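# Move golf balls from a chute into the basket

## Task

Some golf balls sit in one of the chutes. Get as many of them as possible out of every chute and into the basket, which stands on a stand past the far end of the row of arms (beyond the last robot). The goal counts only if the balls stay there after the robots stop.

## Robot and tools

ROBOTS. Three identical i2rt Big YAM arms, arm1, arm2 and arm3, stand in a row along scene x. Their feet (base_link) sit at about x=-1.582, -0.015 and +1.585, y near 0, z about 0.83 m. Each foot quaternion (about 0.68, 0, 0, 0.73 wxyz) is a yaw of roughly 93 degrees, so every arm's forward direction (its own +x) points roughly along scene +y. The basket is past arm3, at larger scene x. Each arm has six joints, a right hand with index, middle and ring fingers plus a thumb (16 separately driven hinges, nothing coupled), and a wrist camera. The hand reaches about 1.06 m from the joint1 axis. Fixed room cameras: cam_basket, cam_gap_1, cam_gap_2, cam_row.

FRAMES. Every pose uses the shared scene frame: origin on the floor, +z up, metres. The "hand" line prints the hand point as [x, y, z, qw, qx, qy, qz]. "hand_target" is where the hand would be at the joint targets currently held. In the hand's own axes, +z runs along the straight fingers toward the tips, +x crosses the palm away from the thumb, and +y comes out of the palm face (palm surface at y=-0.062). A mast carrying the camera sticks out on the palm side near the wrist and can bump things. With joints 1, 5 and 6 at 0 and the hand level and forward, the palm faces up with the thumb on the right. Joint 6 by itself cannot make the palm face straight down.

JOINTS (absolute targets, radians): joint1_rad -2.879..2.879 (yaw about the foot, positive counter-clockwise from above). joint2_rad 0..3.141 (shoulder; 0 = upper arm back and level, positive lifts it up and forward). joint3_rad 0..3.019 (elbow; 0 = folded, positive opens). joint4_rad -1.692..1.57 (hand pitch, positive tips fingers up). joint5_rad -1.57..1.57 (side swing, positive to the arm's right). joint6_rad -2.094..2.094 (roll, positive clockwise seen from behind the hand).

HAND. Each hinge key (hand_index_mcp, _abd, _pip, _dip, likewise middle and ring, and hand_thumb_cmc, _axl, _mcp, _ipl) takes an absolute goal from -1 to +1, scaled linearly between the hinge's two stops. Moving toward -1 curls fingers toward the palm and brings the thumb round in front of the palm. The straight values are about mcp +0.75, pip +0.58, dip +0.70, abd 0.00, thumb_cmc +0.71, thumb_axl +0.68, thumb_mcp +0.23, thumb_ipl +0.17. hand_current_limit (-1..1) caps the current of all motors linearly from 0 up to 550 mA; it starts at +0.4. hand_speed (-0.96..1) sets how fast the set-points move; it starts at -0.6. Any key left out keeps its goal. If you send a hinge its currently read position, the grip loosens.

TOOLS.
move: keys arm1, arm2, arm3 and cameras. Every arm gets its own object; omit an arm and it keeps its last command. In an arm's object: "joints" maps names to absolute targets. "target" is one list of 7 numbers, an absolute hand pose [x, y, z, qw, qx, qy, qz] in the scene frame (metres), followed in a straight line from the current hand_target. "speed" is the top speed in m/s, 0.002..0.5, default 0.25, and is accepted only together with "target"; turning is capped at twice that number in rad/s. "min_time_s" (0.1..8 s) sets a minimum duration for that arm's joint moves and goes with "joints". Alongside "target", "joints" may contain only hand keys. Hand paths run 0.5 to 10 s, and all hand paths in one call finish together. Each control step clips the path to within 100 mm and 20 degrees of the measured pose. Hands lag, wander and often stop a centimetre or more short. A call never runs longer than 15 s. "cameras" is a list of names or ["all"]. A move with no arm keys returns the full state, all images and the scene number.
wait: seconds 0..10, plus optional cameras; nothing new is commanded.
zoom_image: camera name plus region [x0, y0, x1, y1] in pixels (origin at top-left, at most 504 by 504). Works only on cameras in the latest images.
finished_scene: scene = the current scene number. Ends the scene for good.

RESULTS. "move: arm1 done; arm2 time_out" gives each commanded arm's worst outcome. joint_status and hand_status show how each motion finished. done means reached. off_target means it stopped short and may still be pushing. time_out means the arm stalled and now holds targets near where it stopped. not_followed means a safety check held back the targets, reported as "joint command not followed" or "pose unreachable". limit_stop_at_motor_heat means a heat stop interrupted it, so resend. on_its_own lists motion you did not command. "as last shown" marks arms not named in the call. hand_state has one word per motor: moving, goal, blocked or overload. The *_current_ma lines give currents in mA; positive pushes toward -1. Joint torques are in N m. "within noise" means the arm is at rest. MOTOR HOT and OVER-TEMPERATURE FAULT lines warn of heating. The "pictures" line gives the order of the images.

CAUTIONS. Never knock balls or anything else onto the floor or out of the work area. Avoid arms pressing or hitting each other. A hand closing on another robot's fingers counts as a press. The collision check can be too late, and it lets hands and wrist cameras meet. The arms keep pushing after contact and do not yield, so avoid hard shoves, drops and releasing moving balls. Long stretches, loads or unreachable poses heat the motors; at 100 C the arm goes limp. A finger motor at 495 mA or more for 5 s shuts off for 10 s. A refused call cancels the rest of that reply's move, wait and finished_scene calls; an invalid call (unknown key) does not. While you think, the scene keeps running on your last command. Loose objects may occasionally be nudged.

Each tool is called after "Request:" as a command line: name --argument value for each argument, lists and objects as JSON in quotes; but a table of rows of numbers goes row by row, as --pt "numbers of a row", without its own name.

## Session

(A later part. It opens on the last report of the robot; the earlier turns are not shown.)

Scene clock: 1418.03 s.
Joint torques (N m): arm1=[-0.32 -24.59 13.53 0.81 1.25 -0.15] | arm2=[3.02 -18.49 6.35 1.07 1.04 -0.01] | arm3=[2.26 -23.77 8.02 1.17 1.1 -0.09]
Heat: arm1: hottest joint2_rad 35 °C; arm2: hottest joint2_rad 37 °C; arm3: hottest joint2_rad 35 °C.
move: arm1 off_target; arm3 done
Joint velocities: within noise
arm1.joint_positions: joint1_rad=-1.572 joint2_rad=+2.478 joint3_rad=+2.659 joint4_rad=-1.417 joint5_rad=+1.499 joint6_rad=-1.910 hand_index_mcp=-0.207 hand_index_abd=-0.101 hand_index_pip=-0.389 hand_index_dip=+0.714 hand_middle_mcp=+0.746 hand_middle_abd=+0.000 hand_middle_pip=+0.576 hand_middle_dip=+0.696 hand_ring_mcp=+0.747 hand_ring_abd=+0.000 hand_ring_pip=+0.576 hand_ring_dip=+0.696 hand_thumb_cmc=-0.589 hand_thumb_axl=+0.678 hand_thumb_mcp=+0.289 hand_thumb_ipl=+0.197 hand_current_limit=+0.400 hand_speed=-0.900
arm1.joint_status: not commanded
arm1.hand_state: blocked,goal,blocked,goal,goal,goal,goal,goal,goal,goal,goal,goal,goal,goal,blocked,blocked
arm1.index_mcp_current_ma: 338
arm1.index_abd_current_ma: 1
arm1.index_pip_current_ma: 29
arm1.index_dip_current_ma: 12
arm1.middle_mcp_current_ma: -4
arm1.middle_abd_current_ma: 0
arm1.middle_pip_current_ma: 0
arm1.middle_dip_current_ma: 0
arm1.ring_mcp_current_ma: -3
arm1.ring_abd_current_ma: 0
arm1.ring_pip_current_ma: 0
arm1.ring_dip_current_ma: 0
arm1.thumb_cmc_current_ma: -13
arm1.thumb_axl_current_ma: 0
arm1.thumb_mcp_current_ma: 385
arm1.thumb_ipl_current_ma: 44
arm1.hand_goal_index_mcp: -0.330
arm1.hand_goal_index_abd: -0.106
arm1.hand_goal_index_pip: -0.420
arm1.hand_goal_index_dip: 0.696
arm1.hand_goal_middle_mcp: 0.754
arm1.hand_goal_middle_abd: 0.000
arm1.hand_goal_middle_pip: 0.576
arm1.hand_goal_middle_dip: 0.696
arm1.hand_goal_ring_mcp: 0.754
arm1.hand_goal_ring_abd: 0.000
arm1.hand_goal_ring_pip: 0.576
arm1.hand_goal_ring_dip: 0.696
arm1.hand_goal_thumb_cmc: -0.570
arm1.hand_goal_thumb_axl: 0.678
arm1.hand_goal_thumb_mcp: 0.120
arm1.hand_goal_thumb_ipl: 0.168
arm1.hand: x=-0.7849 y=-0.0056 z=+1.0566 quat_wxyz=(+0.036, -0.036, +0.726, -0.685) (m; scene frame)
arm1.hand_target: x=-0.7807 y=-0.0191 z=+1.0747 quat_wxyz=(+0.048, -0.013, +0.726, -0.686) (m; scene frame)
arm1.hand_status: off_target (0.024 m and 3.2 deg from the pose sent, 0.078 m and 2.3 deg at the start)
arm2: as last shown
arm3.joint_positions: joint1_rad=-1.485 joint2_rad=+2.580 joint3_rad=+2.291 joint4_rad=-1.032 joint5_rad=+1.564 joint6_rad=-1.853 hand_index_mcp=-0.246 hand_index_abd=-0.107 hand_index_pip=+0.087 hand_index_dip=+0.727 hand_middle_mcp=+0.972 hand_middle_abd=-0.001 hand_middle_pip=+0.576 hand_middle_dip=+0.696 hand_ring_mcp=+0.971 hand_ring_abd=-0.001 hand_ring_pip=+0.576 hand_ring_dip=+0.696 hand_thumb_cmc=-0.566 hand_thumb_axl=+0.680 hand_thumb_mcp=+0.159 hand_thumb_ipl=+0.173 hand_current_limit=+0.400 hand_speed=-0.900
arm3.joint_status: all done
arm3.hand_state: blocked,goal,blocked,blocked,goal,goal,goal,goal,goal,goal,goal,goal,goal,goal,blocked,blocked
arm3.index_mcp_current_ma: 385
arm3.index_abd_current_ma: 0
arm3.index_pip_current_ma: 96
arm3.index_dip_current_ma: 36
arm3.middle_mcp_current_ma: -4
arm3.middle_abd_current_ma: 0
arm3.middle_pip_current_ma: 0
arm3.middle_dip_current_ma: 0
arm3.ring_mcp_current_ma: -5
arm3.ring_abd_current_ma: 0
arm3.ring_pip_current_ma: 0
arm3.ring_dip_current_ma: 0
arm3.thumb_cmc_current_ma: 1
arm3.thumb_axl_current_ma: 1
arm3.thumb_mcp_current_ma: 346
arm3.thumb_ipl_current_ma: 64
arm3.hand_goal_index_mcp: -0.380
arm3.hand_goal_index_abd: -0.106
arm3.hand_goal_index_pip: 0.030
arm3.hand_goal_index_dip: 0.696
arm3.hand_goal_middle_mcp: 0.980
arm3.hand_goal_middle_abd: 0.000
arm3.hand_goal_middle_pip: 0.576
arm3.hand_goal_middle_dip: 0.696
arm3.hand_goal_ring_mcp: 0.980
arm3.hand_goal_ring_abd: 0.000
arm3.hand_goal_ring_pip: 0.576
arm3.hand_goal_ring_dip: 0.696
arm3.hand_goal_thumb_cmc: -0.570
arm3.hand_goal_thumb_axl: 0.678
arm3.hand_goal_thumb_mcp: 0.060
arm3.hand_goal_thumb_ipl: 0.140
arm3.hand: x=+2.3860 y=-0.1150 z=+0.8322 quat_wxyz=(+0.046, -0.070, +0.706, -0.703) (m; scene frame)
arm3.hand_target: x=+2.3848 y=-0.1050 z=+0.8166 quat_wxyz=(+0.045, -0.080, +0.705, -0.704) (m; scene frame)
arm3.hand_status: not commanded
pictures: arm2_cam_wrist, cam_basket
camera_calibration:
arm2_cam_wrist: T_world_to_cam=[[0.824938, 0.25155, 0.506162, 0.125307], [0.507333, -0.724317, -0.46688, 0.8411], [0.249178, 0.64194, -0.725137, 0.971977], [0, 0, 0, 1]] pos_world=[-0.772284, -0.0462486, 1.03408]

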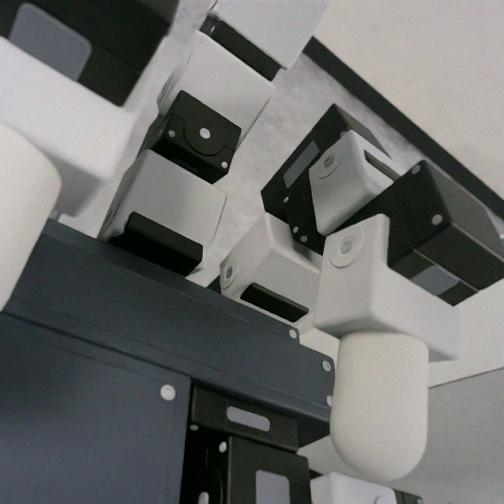

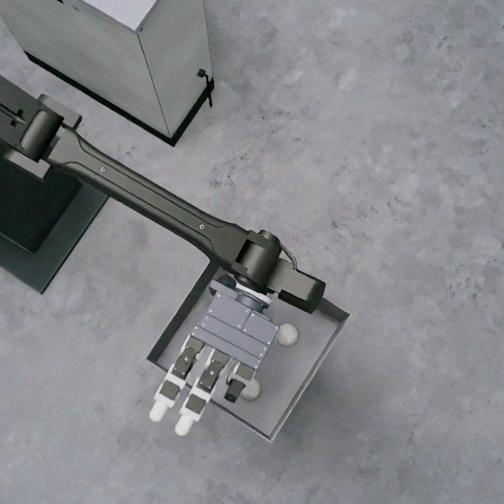

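Request:
move --arm1 '{"target":[-0.776,-0.027,1.032,0.041,-0.008,0.728,-0.685],"speed":0.05}' --arm3 '{"joints":{"joint3_rad":2.215,"joint4_rad":-0.945},"min_time_s":2}' --cameras '["arm2_cam_wrist","cam_basket","arm3_cam_wrist"]'

Scene clock: 1422.03 s.
Joint torques (N m): arm1=[-0.26 -24.88 10.17 0.44 1.18 0.03] | arm2=[3.37 -18.61 6.32 0.94 1.03 -0.04] | arm3=[2.32 -23.36 7.84 1.21 1.09 -0.09]
Heat: arm1: hottest joint2_rad 35 °C; arm2: hottest joint2_rad 38 °C; arm3: hottest joint2_rad 35 °C.
move: arm1 off_target; arm3 done
Joint velocities: within noise
arm1.joint_positions: joint1_rad=-1.582 joint2_rad=+2.512 joint3_rad=+2.659 joint4_rad=-1.410 joint5_rad=+1.499 joint6_rad=-1.856 hand_index_mcp=-0.207 hand_index_abd=-0.101 hand_index_pip=-0.389 hand_index_dip=+0.714 hand_middle_mcp=+0.746 hand_middle_abd=+0.000 hand_middle_pip=+0.576 hand_middle_dip=+0.696 hand_ring_mcp=+0.747 hand_ring_abd=+0.000 hand_ring_pip=+0.576 hand_ring_dip=+0.696 hand_thumb_cmc=-0.589 hand_thumb_axl=+0.678 hand_thumb_mcp=+0.289 hand_thumb_ipl=+0.197 hand_current_limit=+0.400 hand_speed=-0.900
arm1.joint_status: not commanded
arm1.hand_state: blocked,goal,blocked,goal,goal,goal,goal,goal,goal,goal,goal,goal,goal,goal,blocked,blocked
arm1.index_mcp_current_ma: 338
arm1.index_abd_current_ma: 1
arm1.index_pip_current_ma: 29
arm1.index_dip_current_ma: 12
arm1.middle_mcp_current_ma: -4
arm1.middle_abd_current_ma: 0
arm1.middle_pip_current_ma: 0
arm1.middle_dip_current_ma: 0
arm1.ring_mcp_current_ma: -3
arm1.ring_abd_current_ma: 0
arm1.ring_pip_current_ma: 0
arm1.ring_dip_current_ma: 0
arm1.thumb_cmc_current_ma: -13
arm1.thumb_axl_current_ma: 0
arm1.thumb_mcp_current_ma: 385
arm1.thumb_ipl_current_ma: 44
arm1.hand_goal_index_mcp: -0.330
arm1.hand_goal_index_abd: -0.106
arm1.hand_goal_index_pip: -0.420
arm1.hand_goal_index_dip: 0.696
arm1.hand_goal_middle_mcp: 0.754
arm1.hand_goal_middle_abd: 0.000
arm1.hand_goal_middle_pip: 0.576
arm1.hand_goal_middle_dip: 0.696
arm1.hand_goal_ring_mcp: 0.754
arm1.hand_goal_ring_abd: 0.000
arm1.hand_goal_ring_pip: 0.576
arm1.hand_goal_ring_dip: 0.696
arm1.hand_goal_thumb_cmc: -0.570
arm1.hand_goal_thumb_axl: 0.678
arm1.hand_goal_thumb_mcp: 0.120
arm1.hand_goal_thumb_ipl: 0.168
arm1.hand: x=-0.7777 y=-0.0131 z=+1.0320 quat_wxyz=(+0.041, -0.022, +0.727, -0.685) (m; scene frame)
arm1.hand_target: x=-0.7764 y=-0.0269 z=+1.0320 quat_wxyz=(+0.042, -0.009, +0.727, -0.685) (m; scene frame)
arm1.hand_status: off_target (0.014 m and 1.6 deg from the pose sent, 0.034 m and 3.2 deg at the start)
arm2: as last shown
arm2.joint_positions: joint1_rad=+1.634 joint2_rad=+2.423 joint3_rad=+1.936 joint4_rad=-0.612 joint5_rad=+1.390 joint6_rad=+1.182 hand_index_mcp=-0.340 hand_index_abd=+0.003 hand_index_pip=-0.882 hand_index_dip=+0.408 hand_middle_mcp=+0.430 hand_middle_abd=-0.002 hand_middle_pip=-0.075 hand_middle_dip=+0.694 hand_ring_mcp=-0.341 hand_ring_abd=+0.003 hand_ring_pip=-0.884 hand_ring_dip=+0.409 hand_thumb_cmc=+0.723 hand_thumb_axl=+0.677 hand_thumb_mcp=+0.226 hand_thumb_ipl=+0.168 hand_current_limit=+0.400 hand_speed=-0.600
arm2.ring_mcp_current_ma: 3
arm2.ring_pip_current_ma: -10
arm2.hand: x=-0.7380 y=+0.0804 z=+0.9813 quat_wxyz=(-0.098, -0.036, +0.761, +0.641) (m; scene frame)
arm2.hand_target: x=-0.7391 y=+0.0704 z=+0.9743 quat_wxyz=(-0.105, -0.037, +0.760, +0.641) (m; scene frame)
arm3.joint_positions: joint1_rad=-1.485 joint2_rad=+2.580 joint3_rad=+2.216 joint4_rad=-0.957 joint5_rad=+1.564 joint6_rad=-1.853 hand_index_mcp=-0.246 hand_index_abd=-0.107 hand_index_pip=+0.087 hand_index_dip=+0.727 hand_middle_mcp=+0.972 hand_middle_abd=-0.001 hand_middle_pip=+0.576 hand_middle_dip=+0.696 hand_ring_mcp=+0.971 hand_ring_abd=-0.001 hand_ring_pip=+0.576 hand_ring_dip=+0.696 hand_thumb_cmc=-0.566 hand_thumb_axl=+0.680 hand_thumb_mcp=+0.159 hand_thumb_ipl=+0.173 hand_current_limit=+0.400 hand_speed=-0.900
arm3.joint_status: all done
arm3.hand_state: blocked,goal,blocked,blocked,goal,goal,goal,goal,goal,goal,goal,goal,goal,goal,blocked,blocked
arm3.index_mcp_current_ma: 385
arm3.index_abd_current_ma: 0
arm3.index_pip_current_ma: 96
arm3.index_dip_current_ma: 36
arm3.middle_mcp_current_ma: -4
arm3.middle_abd_current_ma: 0
arm3.middle_pip_current_ma: 0
arm3.middle_dip_current_ma: 0
arm3.ring_mcp_current_ma: -5
arm3.ring_abd_current_ma: 0
arm3.ring_pip_current_ma: 0
arm3.ring_dip_current_ma: 0
arm3.thumb_cmc_current_ma: 1
arm3.thumb_axl_current_ma: 1
arm3.thumb_mcp_current_ma: 346
arm3.thumb_ipl_current_ma: 64
arm3.hand_goal_index_mcp: -0.380
arm3.hand_goal_index_abd: -0.106
arm3.hand_goal_index_pip: 0.030
arm3.hand_goal_index_dip: 0.696
arm3.hand_goal_middle_mcp: 0.980
arm3.hand_goal_middle_abd: 0.000
arm3.hand_goal_middle_pip: 0.576
arm3.hand_goal_middle_dip: 0.696
arm3.hand_goal_ring_mcp: 0.980
arm3.hand_goal_ring_abd: 0.000
arm3.hand_goal_ring_pip: 0.576
arm3.hand_goal_ring_dip: 0.696
arm3.hand_goal_thumb_cmc: -0.570
arm3.hand_goal_thumb_axl: 0.678
arm3.hand_goal_thumb_mcp: 0.060
arm3.hand_goal_thumb_ipl: 0.140
arm3.hand: x=+2.3768 y=-0.1165 z=+0.8050 quat_wxyz=(+0.046, -0.070, +0.706, -0.703) (m; scene frame)
arm3.hand_target: x=+2.3750 y=-0.1068 z=+0.7896 quat_wxyz=(+0.045, -0.080, +0.705, -0.704) (m; scene frame)
arm3.hand_status: not commanded
pictures: arm2_cam_wrist, arm3_cam_wrist, cam_basket
camera_calibration:
arm2_cam_wrist: T_world_to_cam=[[0.824769, 0.252154, 0.506137, 0.125298], [0.507855, -0.723933, -0.466909, 0.841064], [0.248676, 0.642136, -0.725135, 0.971958], [0, 0, 0, 1]] pos_world=[-0.772183, -0.0468489, 1.03408]
arm3_cam_wrist: T_world_to_cam=[[0.761416, 0.136091, -0.633817, -1.25118], [0.29135, 0.801569, 0.522114, -1.06826], [0.579103, -0.582208, 0.570678, -1.77957], [0, 0, 0, 1]] pos_world=[2.29446, -0.00952025, 0.780291]

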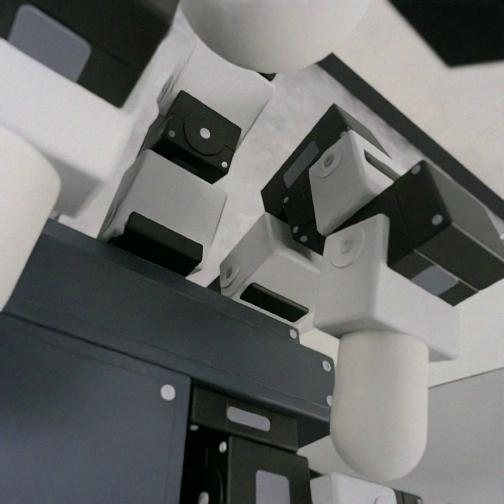

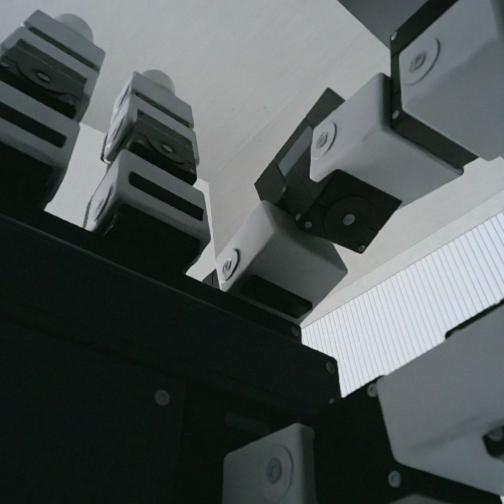

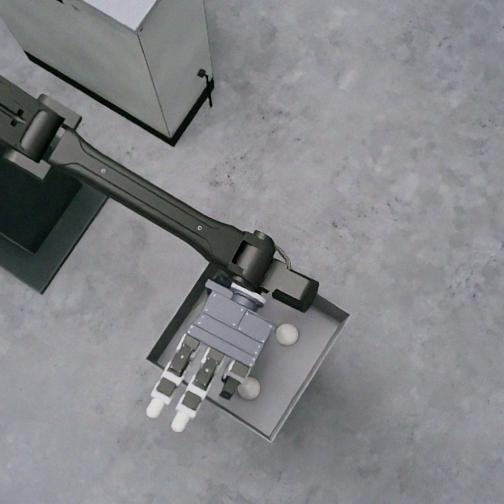

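Request:
zoom_image --camera "arm2_cam_wrist" --region '[100, 0, 504, 250]'

Scaled by 1.248.

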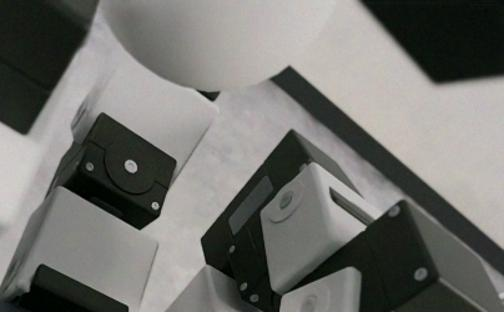

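Request:
move --arm1 '{"target":[-0.770,-0.026,1.023,0.041,-0.008,0.728,-0.685],"speed":0.05}' --arm3 '{"joints":{"hand_speed":-0.6,"hand_index_mcp":-0.12,"hand_index_pip":0.062,"hand_thumb_mcp":0.3,"hand_thumb_ipl":0.168}}' --cameras '["arm2_cam_wrist","cam_basket"]'

Scene clock: 1432.70 s.
Joint torques (N m): arm1=[-0.26 -24.29 11.48 1.06 1.19 -0.14] | arm2=[3.14 -18.55 6.24 0.96 1.13 -0.05] | arm3=[2.32 -23.47 7.82 1.2 1.1 -0.09]
Heat: arm1: hottest joint2_rad 36 °C; arm2: hottest joint2_rad 38 °C; arm3: hottest joint2_rad 35 °C.
move: arm1 off_target; arm3 done
Joint velocities: within noise
arm1.joint_positions: joint1_rad=-1.582 joint2_rad=+2.525 joint3_rad=+2.659 joint4_rad=-1.399 joint5_rad=+1.499 joint6_rad=-1.856 hand_index_mcp=-0.207 hand_index_abd=-0.100 hand_index_pip=-0.389 hand_index_dip=+0.714 hand_middle_mcp=+0.746 hand_middle_abd=+0.000 hand_middle_pip=+0.576 hand_middle_dip=+0.696 hand_ring_mcp=+0.747 hand_ring_abd=+0.000 hand_ring_pip=+0.576 hand_ring_dip=+0.696 hand_thumb_cmc=-0.589 hand_thumb_axl=+0.678 hand_thumb_mcp=+0.289 hand_thumb_ipl=+0.197 hand_current_limit=+0.400 hand_speed=-0.900
arm1.joint_status: not commanded
arm1.hand_state: blocked,goal,blocked,goal,goal,goal,goal,goal,goal,goal,goal,goal,goal,goal,blocked,blocked
arm1.index_mcp_current_ma: 338
arm1.index_abd_current_ma: 2
arm1.index_pip_current_ma: 29
arm1.index_dip_current_ma: 12
arm1.middle_mcp_current_ma: -4
arm1.middle_abd_current_ma: 0
arm1.middle_pip_current_ma: 0
arm1.middle_dip_current_ma: 0
arm1.ring_mcp_current_ma: -3
arm1.ring_abd_current_ma: 0
arm1.ring_pip_current_ma: 0
arm1.ring_dip_current_ma: 0
arm1.thumb_cmc_current_ma: -13
arm1.thumb_axl_current_ma: 0
arm1.thumb_mcp_current_ma: 385
arm1.thumb_ipl_current_ma: 44
arm1.hand_goal_index_mcp: -0.330
arm1.hand_goal_index_abd: -0.106
arm1.hand_goal_index_pip: -0.420
arm1.hand_goal_index_dip: 0.696
arm1.hand_goal_middle_mcp: 0.754
arm1.hand_goal_middle_abd: 0.000
arm1.hand_goal_middle_pip: 0.576
arm1.hand_goal_middle_dip: 0.696
arm1.hand_goal_ring_mcp: 0.754
arm1.hand_goal_ring_abd: 0.000
arm1.hand_goal_ring_pip: 0.576
arm1.hand_goal_ring_dip: 0.696
arm1.hand_goal_thumb_cmc: -0.570
arm1.hand_goal_thumb_axl: 0.678
arm1.hand_goal_thumb_mcp: 0.120
arm1.hand_goal_thumb_ipl: 0.168
arm1.hand: x=-0.7749 y=-0.0130 z=+1.0223 quat_wxyz=(+0.041, -0.022, +0.727, -0.685) (m; scene frame)
arm1.hand_target: x=-0.7707 y=-0.0259 z=+1.0231 quat_wxyz=(+0.043, -0.009, +0.727, -0.685) (m; scene frame)
arm1.hand_status: off_target (0.014 m and 1.6 deg from the pose sent, 0.017 m and 1.6 deg at the start)
arm2: as last shown
arm2.joint_positions: joint1_rad=+1.634 joint2_rad=+2.427 joint3_rad=+1.936 joint4_rad=-0.612 joint5_rad=+1.389 joint6_rad=+1.182 hand_index_mcp=-0.340 hand_index_abd=+0.003 hand_index_pip=-0.882 hand_index_dip=+0.408 hand_middle_mcp=+0.430 hand_middle_abd=-0.002 hand_middle_pip=-0.075 hand_middle_dip=+0.694 hand_ring_mcp=-0.339 hand_ring_abd=+0.003 hand_ring_pip=-0.884 hand_ring_dip=+0.409 hand_thumb_cmc=+0.723 hand_thumb_axl=+0.677 hand_thumb_mcp=+0.226 hand_thumb_ipl=+0.168 hand_current_limit=+0.400 hand_speed=-0.600
arm2.ring_mcp_current_ma: 14
arm2.ring_abd_current_ma: 11
arm2.hand: x=-0.7382 y=+0.0805 z=+0.9781 quat_wxyz=(-0.097, -0.038, +0.761, +0.640) (m; scene frame)
arm2.hand_target: x=-0.7391 y=+0.0704 z=+0.9741 quat_wxyz=(-0.105, -0.037, +0.760, +0.641) (m; scene frame)
arm3.joint_positions: joint1_rad=-1.485 joint2_rad=+2.580 joint3_rad=+2.216 joint4_rad=-0.957 joint5_rad=+1.564 joint6_rad=-1.853 hand_index_mcp=-0.130 hand_index_abd=-0.107 hand_index_pip=+0.065 hand_index_dip=+0.699 hand_middle_mcp=+0.972 hand_middle_abd=-0.001 hand_middle_pip=+0.576 hand_middle_dip=+0.696 hand_ring_mcp=+0.971 hand_ring_abd=-0.001 hand_ring_pip=+0.576 hand_ring_dip=+0.696 hand_thumb_cmc=-0.567 hand_thumb_axl=+0.680 hand_thumb_mcp=+0.297 hand_thumb_ipl=+0.170 hand_current_limit=+0.400 hand_speed=-0.600
arm3.joint_status: all done
arm3.hand_state: goal,goal,goal,goal,goal,goal,goal,goal,goal,goal,goal,goal,goal,goal,goal,goal
arm3.index_mcp_current_ma: -6
arm3.index_abd_current_ma: 0
arm3.index_pip_current_ma: 1
arm3.index_dip_current_ma: 1
arm3.middle_mcp_current_ma: -4
arm3.middle_abd_current_ma: 0
arm3.middle_pip_current_ma: 0
arm3.middle_dip_current_ma: 0
arm3.ring_mcp_current_ma: -5
arm3.ring_abd_current_ma: 0
arm3.ring_pip_current_ma: 0
arm3.ring_dip_current_ma: 0
arm3.thumb_cmc_current_ma: 1
arm3.thumb_axl_current_ma: 1
arm3.thumb_mcp_current_ma: -1
arm3.thumb_ipl_current_ma: 1
arm3.hand_goal_index_mcp: -0.120
arm3.hand_goal_index_abd: -0.106
arm3.hand_goal_index_pip: 0.062
arm3.hand_goal_index_dip: 0.696
arm3.hand_goal_middle_mcp: 0.980
arm3.hand_goal_middle_abd: 0.000
arm3.hand_goal_middle_pip: 0.576
arm3.hand_goal_middle_dip: 0.696
arm3.hand_goal_ring_mcp: 0.980
arm3.hand_goal_ring_abd: 0.000
arm3.hand_goal_ring_pip: 0.576
arm3.hand_goal_ring_dip: 0.696
arm3.hand_goal_thumb_cmc: -0.570
arm3.hand_goal_thumb_axl: 0.678
arm3.hand_goal_thumb_mcp: 0.300
arm3.hand_goal_thumb_ipl: 0.168
arm3.hand: x=+2.3768 y=-0.1165 z=+0.8050 quat_wxyz=(+0.046, -0.070, +0.706, -0.703) (m; scene frame)
arm3.hand_target: x=+2.3750 y=-0.1068 z=+0.7896 quat_wxyz=(+0.045, -0.080, +0.705, -0.704) (m; scene frame)
arm3.hand_status: not commanded
pictures: arm2_cam_wrist, cam_basket
camera_calibration:
arm2_cam_wrist: T_world_to_cam=[[0.822332, 0.25347, 0.509435, 0.122005], [0.510511, -0.724054, -0.463815, 0.838709], [0.251294, 0.641482, -0.724812, 0.971332], [0, 0, 0, 1]] pos_world=[-0.772589, -0.0467469, 1.03088]

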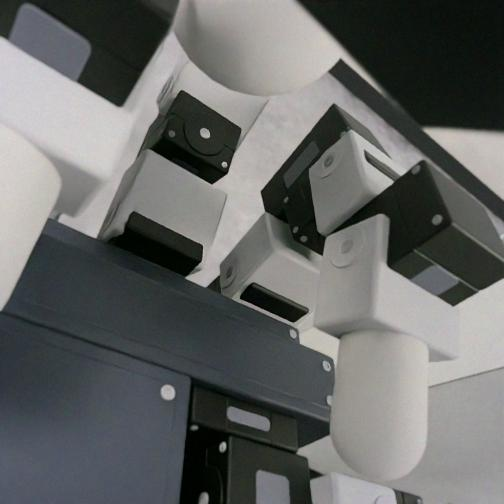

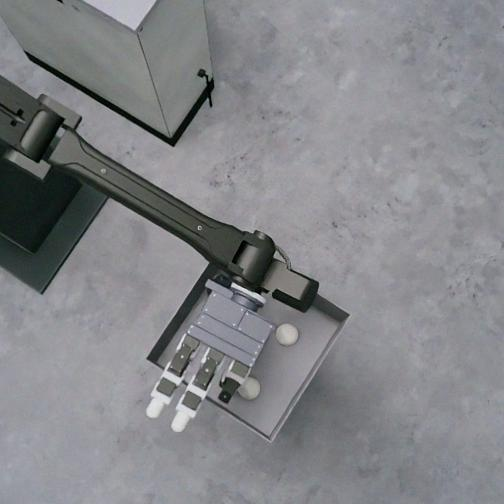

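Request:
move --arm1 '{"joints":{"hand_speed":-0.6,"hand_index_mcp":-0.12,"hand_thumb_mcp":0.345}}' --arm3 '{"joints":{"joint3_rad":2.74,"joint4_rad":-1.52},"min_time_s":3}' --cameras '["arm2_cam_wrist","cam_basket"]'

Scene clock: 1439.83 s.
Joint torques (N m): arm1=[-0.26 -24.82 11.49 1.06 1.19 -0.15] | arm2=[3.25 -18.84 6.28 0.98 1.07 -0.05] | arm3=[2.32 -24.23 12.25 0.39 1.11 -0.1]
Heat: arm1: hottest joint2_rad 36 °C; arm2: hottest joint2_rad 37 °C; arm3: hottest joint2_rad 35 °C.
move: arm1 done; arm3 done
Joint velocities: within noise
arm1.joint_positions: joint1_rad=-1.582 joint2_rad=+2.531 joint3_rad=+2.659 joint4_rad=-1.399 joint5_rad=+1.499 joint6_rad=-1.856 hand_index_mcp=-0.126 hand_index_abd=-0.102 hand_index_pip=-0.414 hand_index_dip=+0.699 hand_middle_mcp=+0.746 hand_middle_abd=+0.000 hand_middle_pip=+0.576 hand_middle_dip=+0.696 hand_ring_mcp=+0.747 hand_ring_abd=+0.000 hand_ring_pip=+0.576 hand_ring_dip=+0.696 hand_thumb_cmc=-0.574 hand_thumb_axl=+0.678 hand_thumb_mcp=+0.343 hand_thumb_ipl=+0.170 hand_current_limit=+0.400 hand_speed=-0.600
arm1.joint_status: all done
arm1.hand_state: goal,goal,goal,goal,goal,goal,goal,goal,goal,goal,goal,goal,goal,goal,goal,goal
arm1.index_mcp_current_ma: -2
arm1.index_abd_current_ma: 1
arm1.index_pip_current_ma: 2
arm1.index_dip_current_ma: 1
arm1.middle_mcp_current_ma: -4
arm1.middle_abd_current_ma: 0
arm1.middle_pip_current_ma: 0
arm1.middle_dip_current_ma: 0
arm1.ring_mcp_current_ma: -3
arm1.ring_abd_current_ma: 0
arm1.ring_pip_current_ma: 0
arm1.ring_dip_current_ma: 0
arm1.thumb_cmc_current_ma: -1
arm1.thumb_axl_current_ma: 0
arm1.thumb_mcp_current_ma: -1
arm1.thumb_ipl_current_ma: 0
arm1.hand_goal_index_mcp: -0.120
arm1.hand_goal_index_abd: -0.106
arm1.hand_goal_index_pip: -0.420
arm1.hand_goal_index_dip: 0.696
arm1.hand_goal_middle_mcp: 0.754
arm1.hand_goal_middle_abd: 0.000
arm1.hand_goal_middle_pip: 0.576
arm1.hand_goal_middle_dip: 0.696
arm1.hand_goal_ring_mcp: 0.754
arm1.hand_goal_ring_abd: 0.000
arm1.hand_goal_ring_pip: 0.576
arm1.hand_goal_ring_dip: 0.696
arm1.hand_goal_thumb_cmc: -0.570
arm1.hand_goal_thumb_axl: 0.678
arm1.hand_goal_thumb_mcp: 0.346
arm1.hand_goal_thumb_ipl: 0.168
arm1.hand: x=-0.7747 y=-0.0131 z=+1.0181 quat_wxyz=(+0.039, -0.024, +0.727, -0.685) (m; scene frame)
arm1.hand_target: x=-0.7708 y=-0.0259 z=+1.0230 quat_wxyz=(+0.043, -0.009, +0.727, -0.685) (m; scene frame)
arm1.hand_status: not commanded
arm2: as last shown
arm2.joint_positions: joint1_rad=+1.634 joint2_rad=+2.427 joint3_rad=+1.936 joint4_rad=-0.612 joint5_rad=+1.389 joint6_rad=+1.183 hand_index_mcp=-0.340 hand_index_abd=+0.003 hand_index_pip=-0.882 hand_index_dip=+0.408 hand_middle_mcp=+0.430 hand_middle_abd=-0.002 hand_middle_pip=-0.076 hand_middle_dip=+0.694 hand_ring_mcp=-0.339 hand_ring_abd=+0.003 hand_ring_pip=-0.884 hand_ring_dip=+0.409 hand_thumb_cmc=+0.723 hand_thumb_axl=+0.677 hand_thumb_mcp=+0.226 hand_thumb_ipl=+0.168 hand_current_limit=+0.400 hand_speed=-0.600
arm2.index_mcp_current_ma: 7
arm2.index_abd_current_ma: 11
arm2.index_pip_current_ma: -1
arm2.index_dip_current_ma: 9
arm2.middle_mcp_current_ma: 88
arm2.middle_pip_current_ma: 18
arm2.ring_mcp_current_ma: 13
arm2.ring_pip_current_ma: -9
arm2.ring_dip_current_ma: 11
arm2.hand: x=-0.7380 y=+0.0804 z=+0.9782 quat_wxyz=(-0.097, -0.037, +0.761, +0.640) (m; scene frame)
arm3.joint_positions: joint1_rad=-1.485 joint2_rad=+2.581 joint3_rad=+2.690 joint4_rad=-1.512 joint5_rad=+1.564 joint6_rad=-1.853 hand_index_mcp=-0.130 hand_index_abd=-0.107 hand_index_pip=+0.065 hand_index_dip=+0.699 hand_middle_mcp=+0.972 hand_middle_abd=-0.001 hand_middle_pip=+0.576 hand_middle_dip=+0.696 hand_ring_mcp=+0.971 hand_ring_abd=-0.001 hand_ring_pip=+0.576 hand_ring_dip=+0.696 hand_thumb_cmc=-0.567 hand_thumb_axl=+0.680 hand_thumb_mcp=+0.297 hand_thumb_ipl=+0.170 hand_current_limit=+0.400 hand_speed=-0.600
arm3.joint_status: all done
arm3.hand_state: goal,goal,goal,goal,goal,goal,goal,goal,goal,goal,goal,goal,goal,goal,goal,goal
arm3.index_mcp_current_ma: -6
arm3.index_abd_current_ma: 0
arm3.index_pip_current_ma: 1
arm3.index_dip_current_ma: 1
arm3.middle_mcp_current_ma: -4
arm3.middle_abd_current_ma: 0
arm3.middle_pip_current_ma: 0
arm3.middle_dip_current_ma: 0
arm3.ring_mcp_current_ma: -5
arm3.ring_abd_current_ma: 0
arm3.ring_pip_current_ma: 0
arm3.ring_dip_current_ma: 0
arm3.thumb_cmc_current_ma: 1
arm3.thumb_axl_current_ma: 1
arm3.thumb_mcp_current_ma: -1
arm3.thumb_ipl_current_ma: 1
arm3.hand_goal_index_mcp: -0.120
arm3.hand_goal_index_abd: -0.106
arm3.hand_goal_index_pip: 0.062
arm3.hand_goal_index_dip: 0.696
arm3.hand_goal_middle_mcp: 0.980
arm3.hand_goal_middle_abd: 0.000
arm3.hand_goal_middle_pip: 0.576
arm3.hand_goal_middle_dip: 0.696
arm3.hand_goal_ring_mcp: 0.980
arm3.hand_goal_ring_abd: 0.000
arm3.hand_goal_ring_pip: 0.576
arm3.hand_goal_ring_dip: 0.696
arm3.hand_goal_thumb_cmc: -0.570
arm3.hand_goal_thumb_axl: 0.678
arm3.hand_goal_thumb_mcp: 0.300
arm3.hand_goal_thumb_ipl: 0.168
arm3.hand: x=+2.3866 y=-0.1150 z=+0.9795 quat_wxyz=(+0.017, -0.099, +0.703, -0.705) (m; scene frame)
arm3.hand_target: x=+2.3913 y=-0.1039 z=+0.9849 quat_wxyz=(+0.027, -0.098, +0.703, -0.704) (m; scene frame)
arm3.hand_status: not commanded
pictures: arm2_cam_wrist, cam_basket
camera_calibration:
arm2_cam_wrist: T_world_to_cam=[[0.823243, 0.252879, 0.508254, 0.123682], [0.509442, -0.72412, -0.464885, 0.838925], [0.250478, 0.64164, -0.724955, 0.970878], [0, 0, 0, 1]] pos_world=[-0.772387, -0.0467474, 1.03098]

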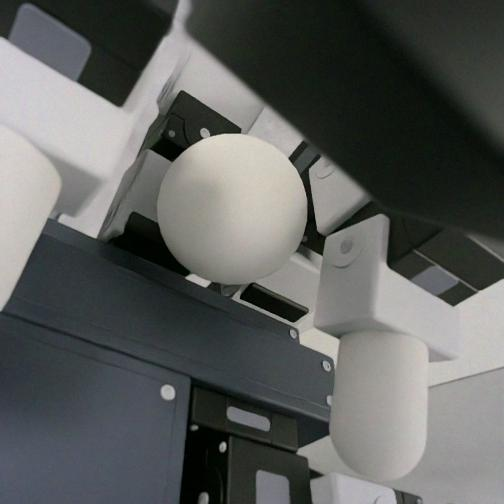

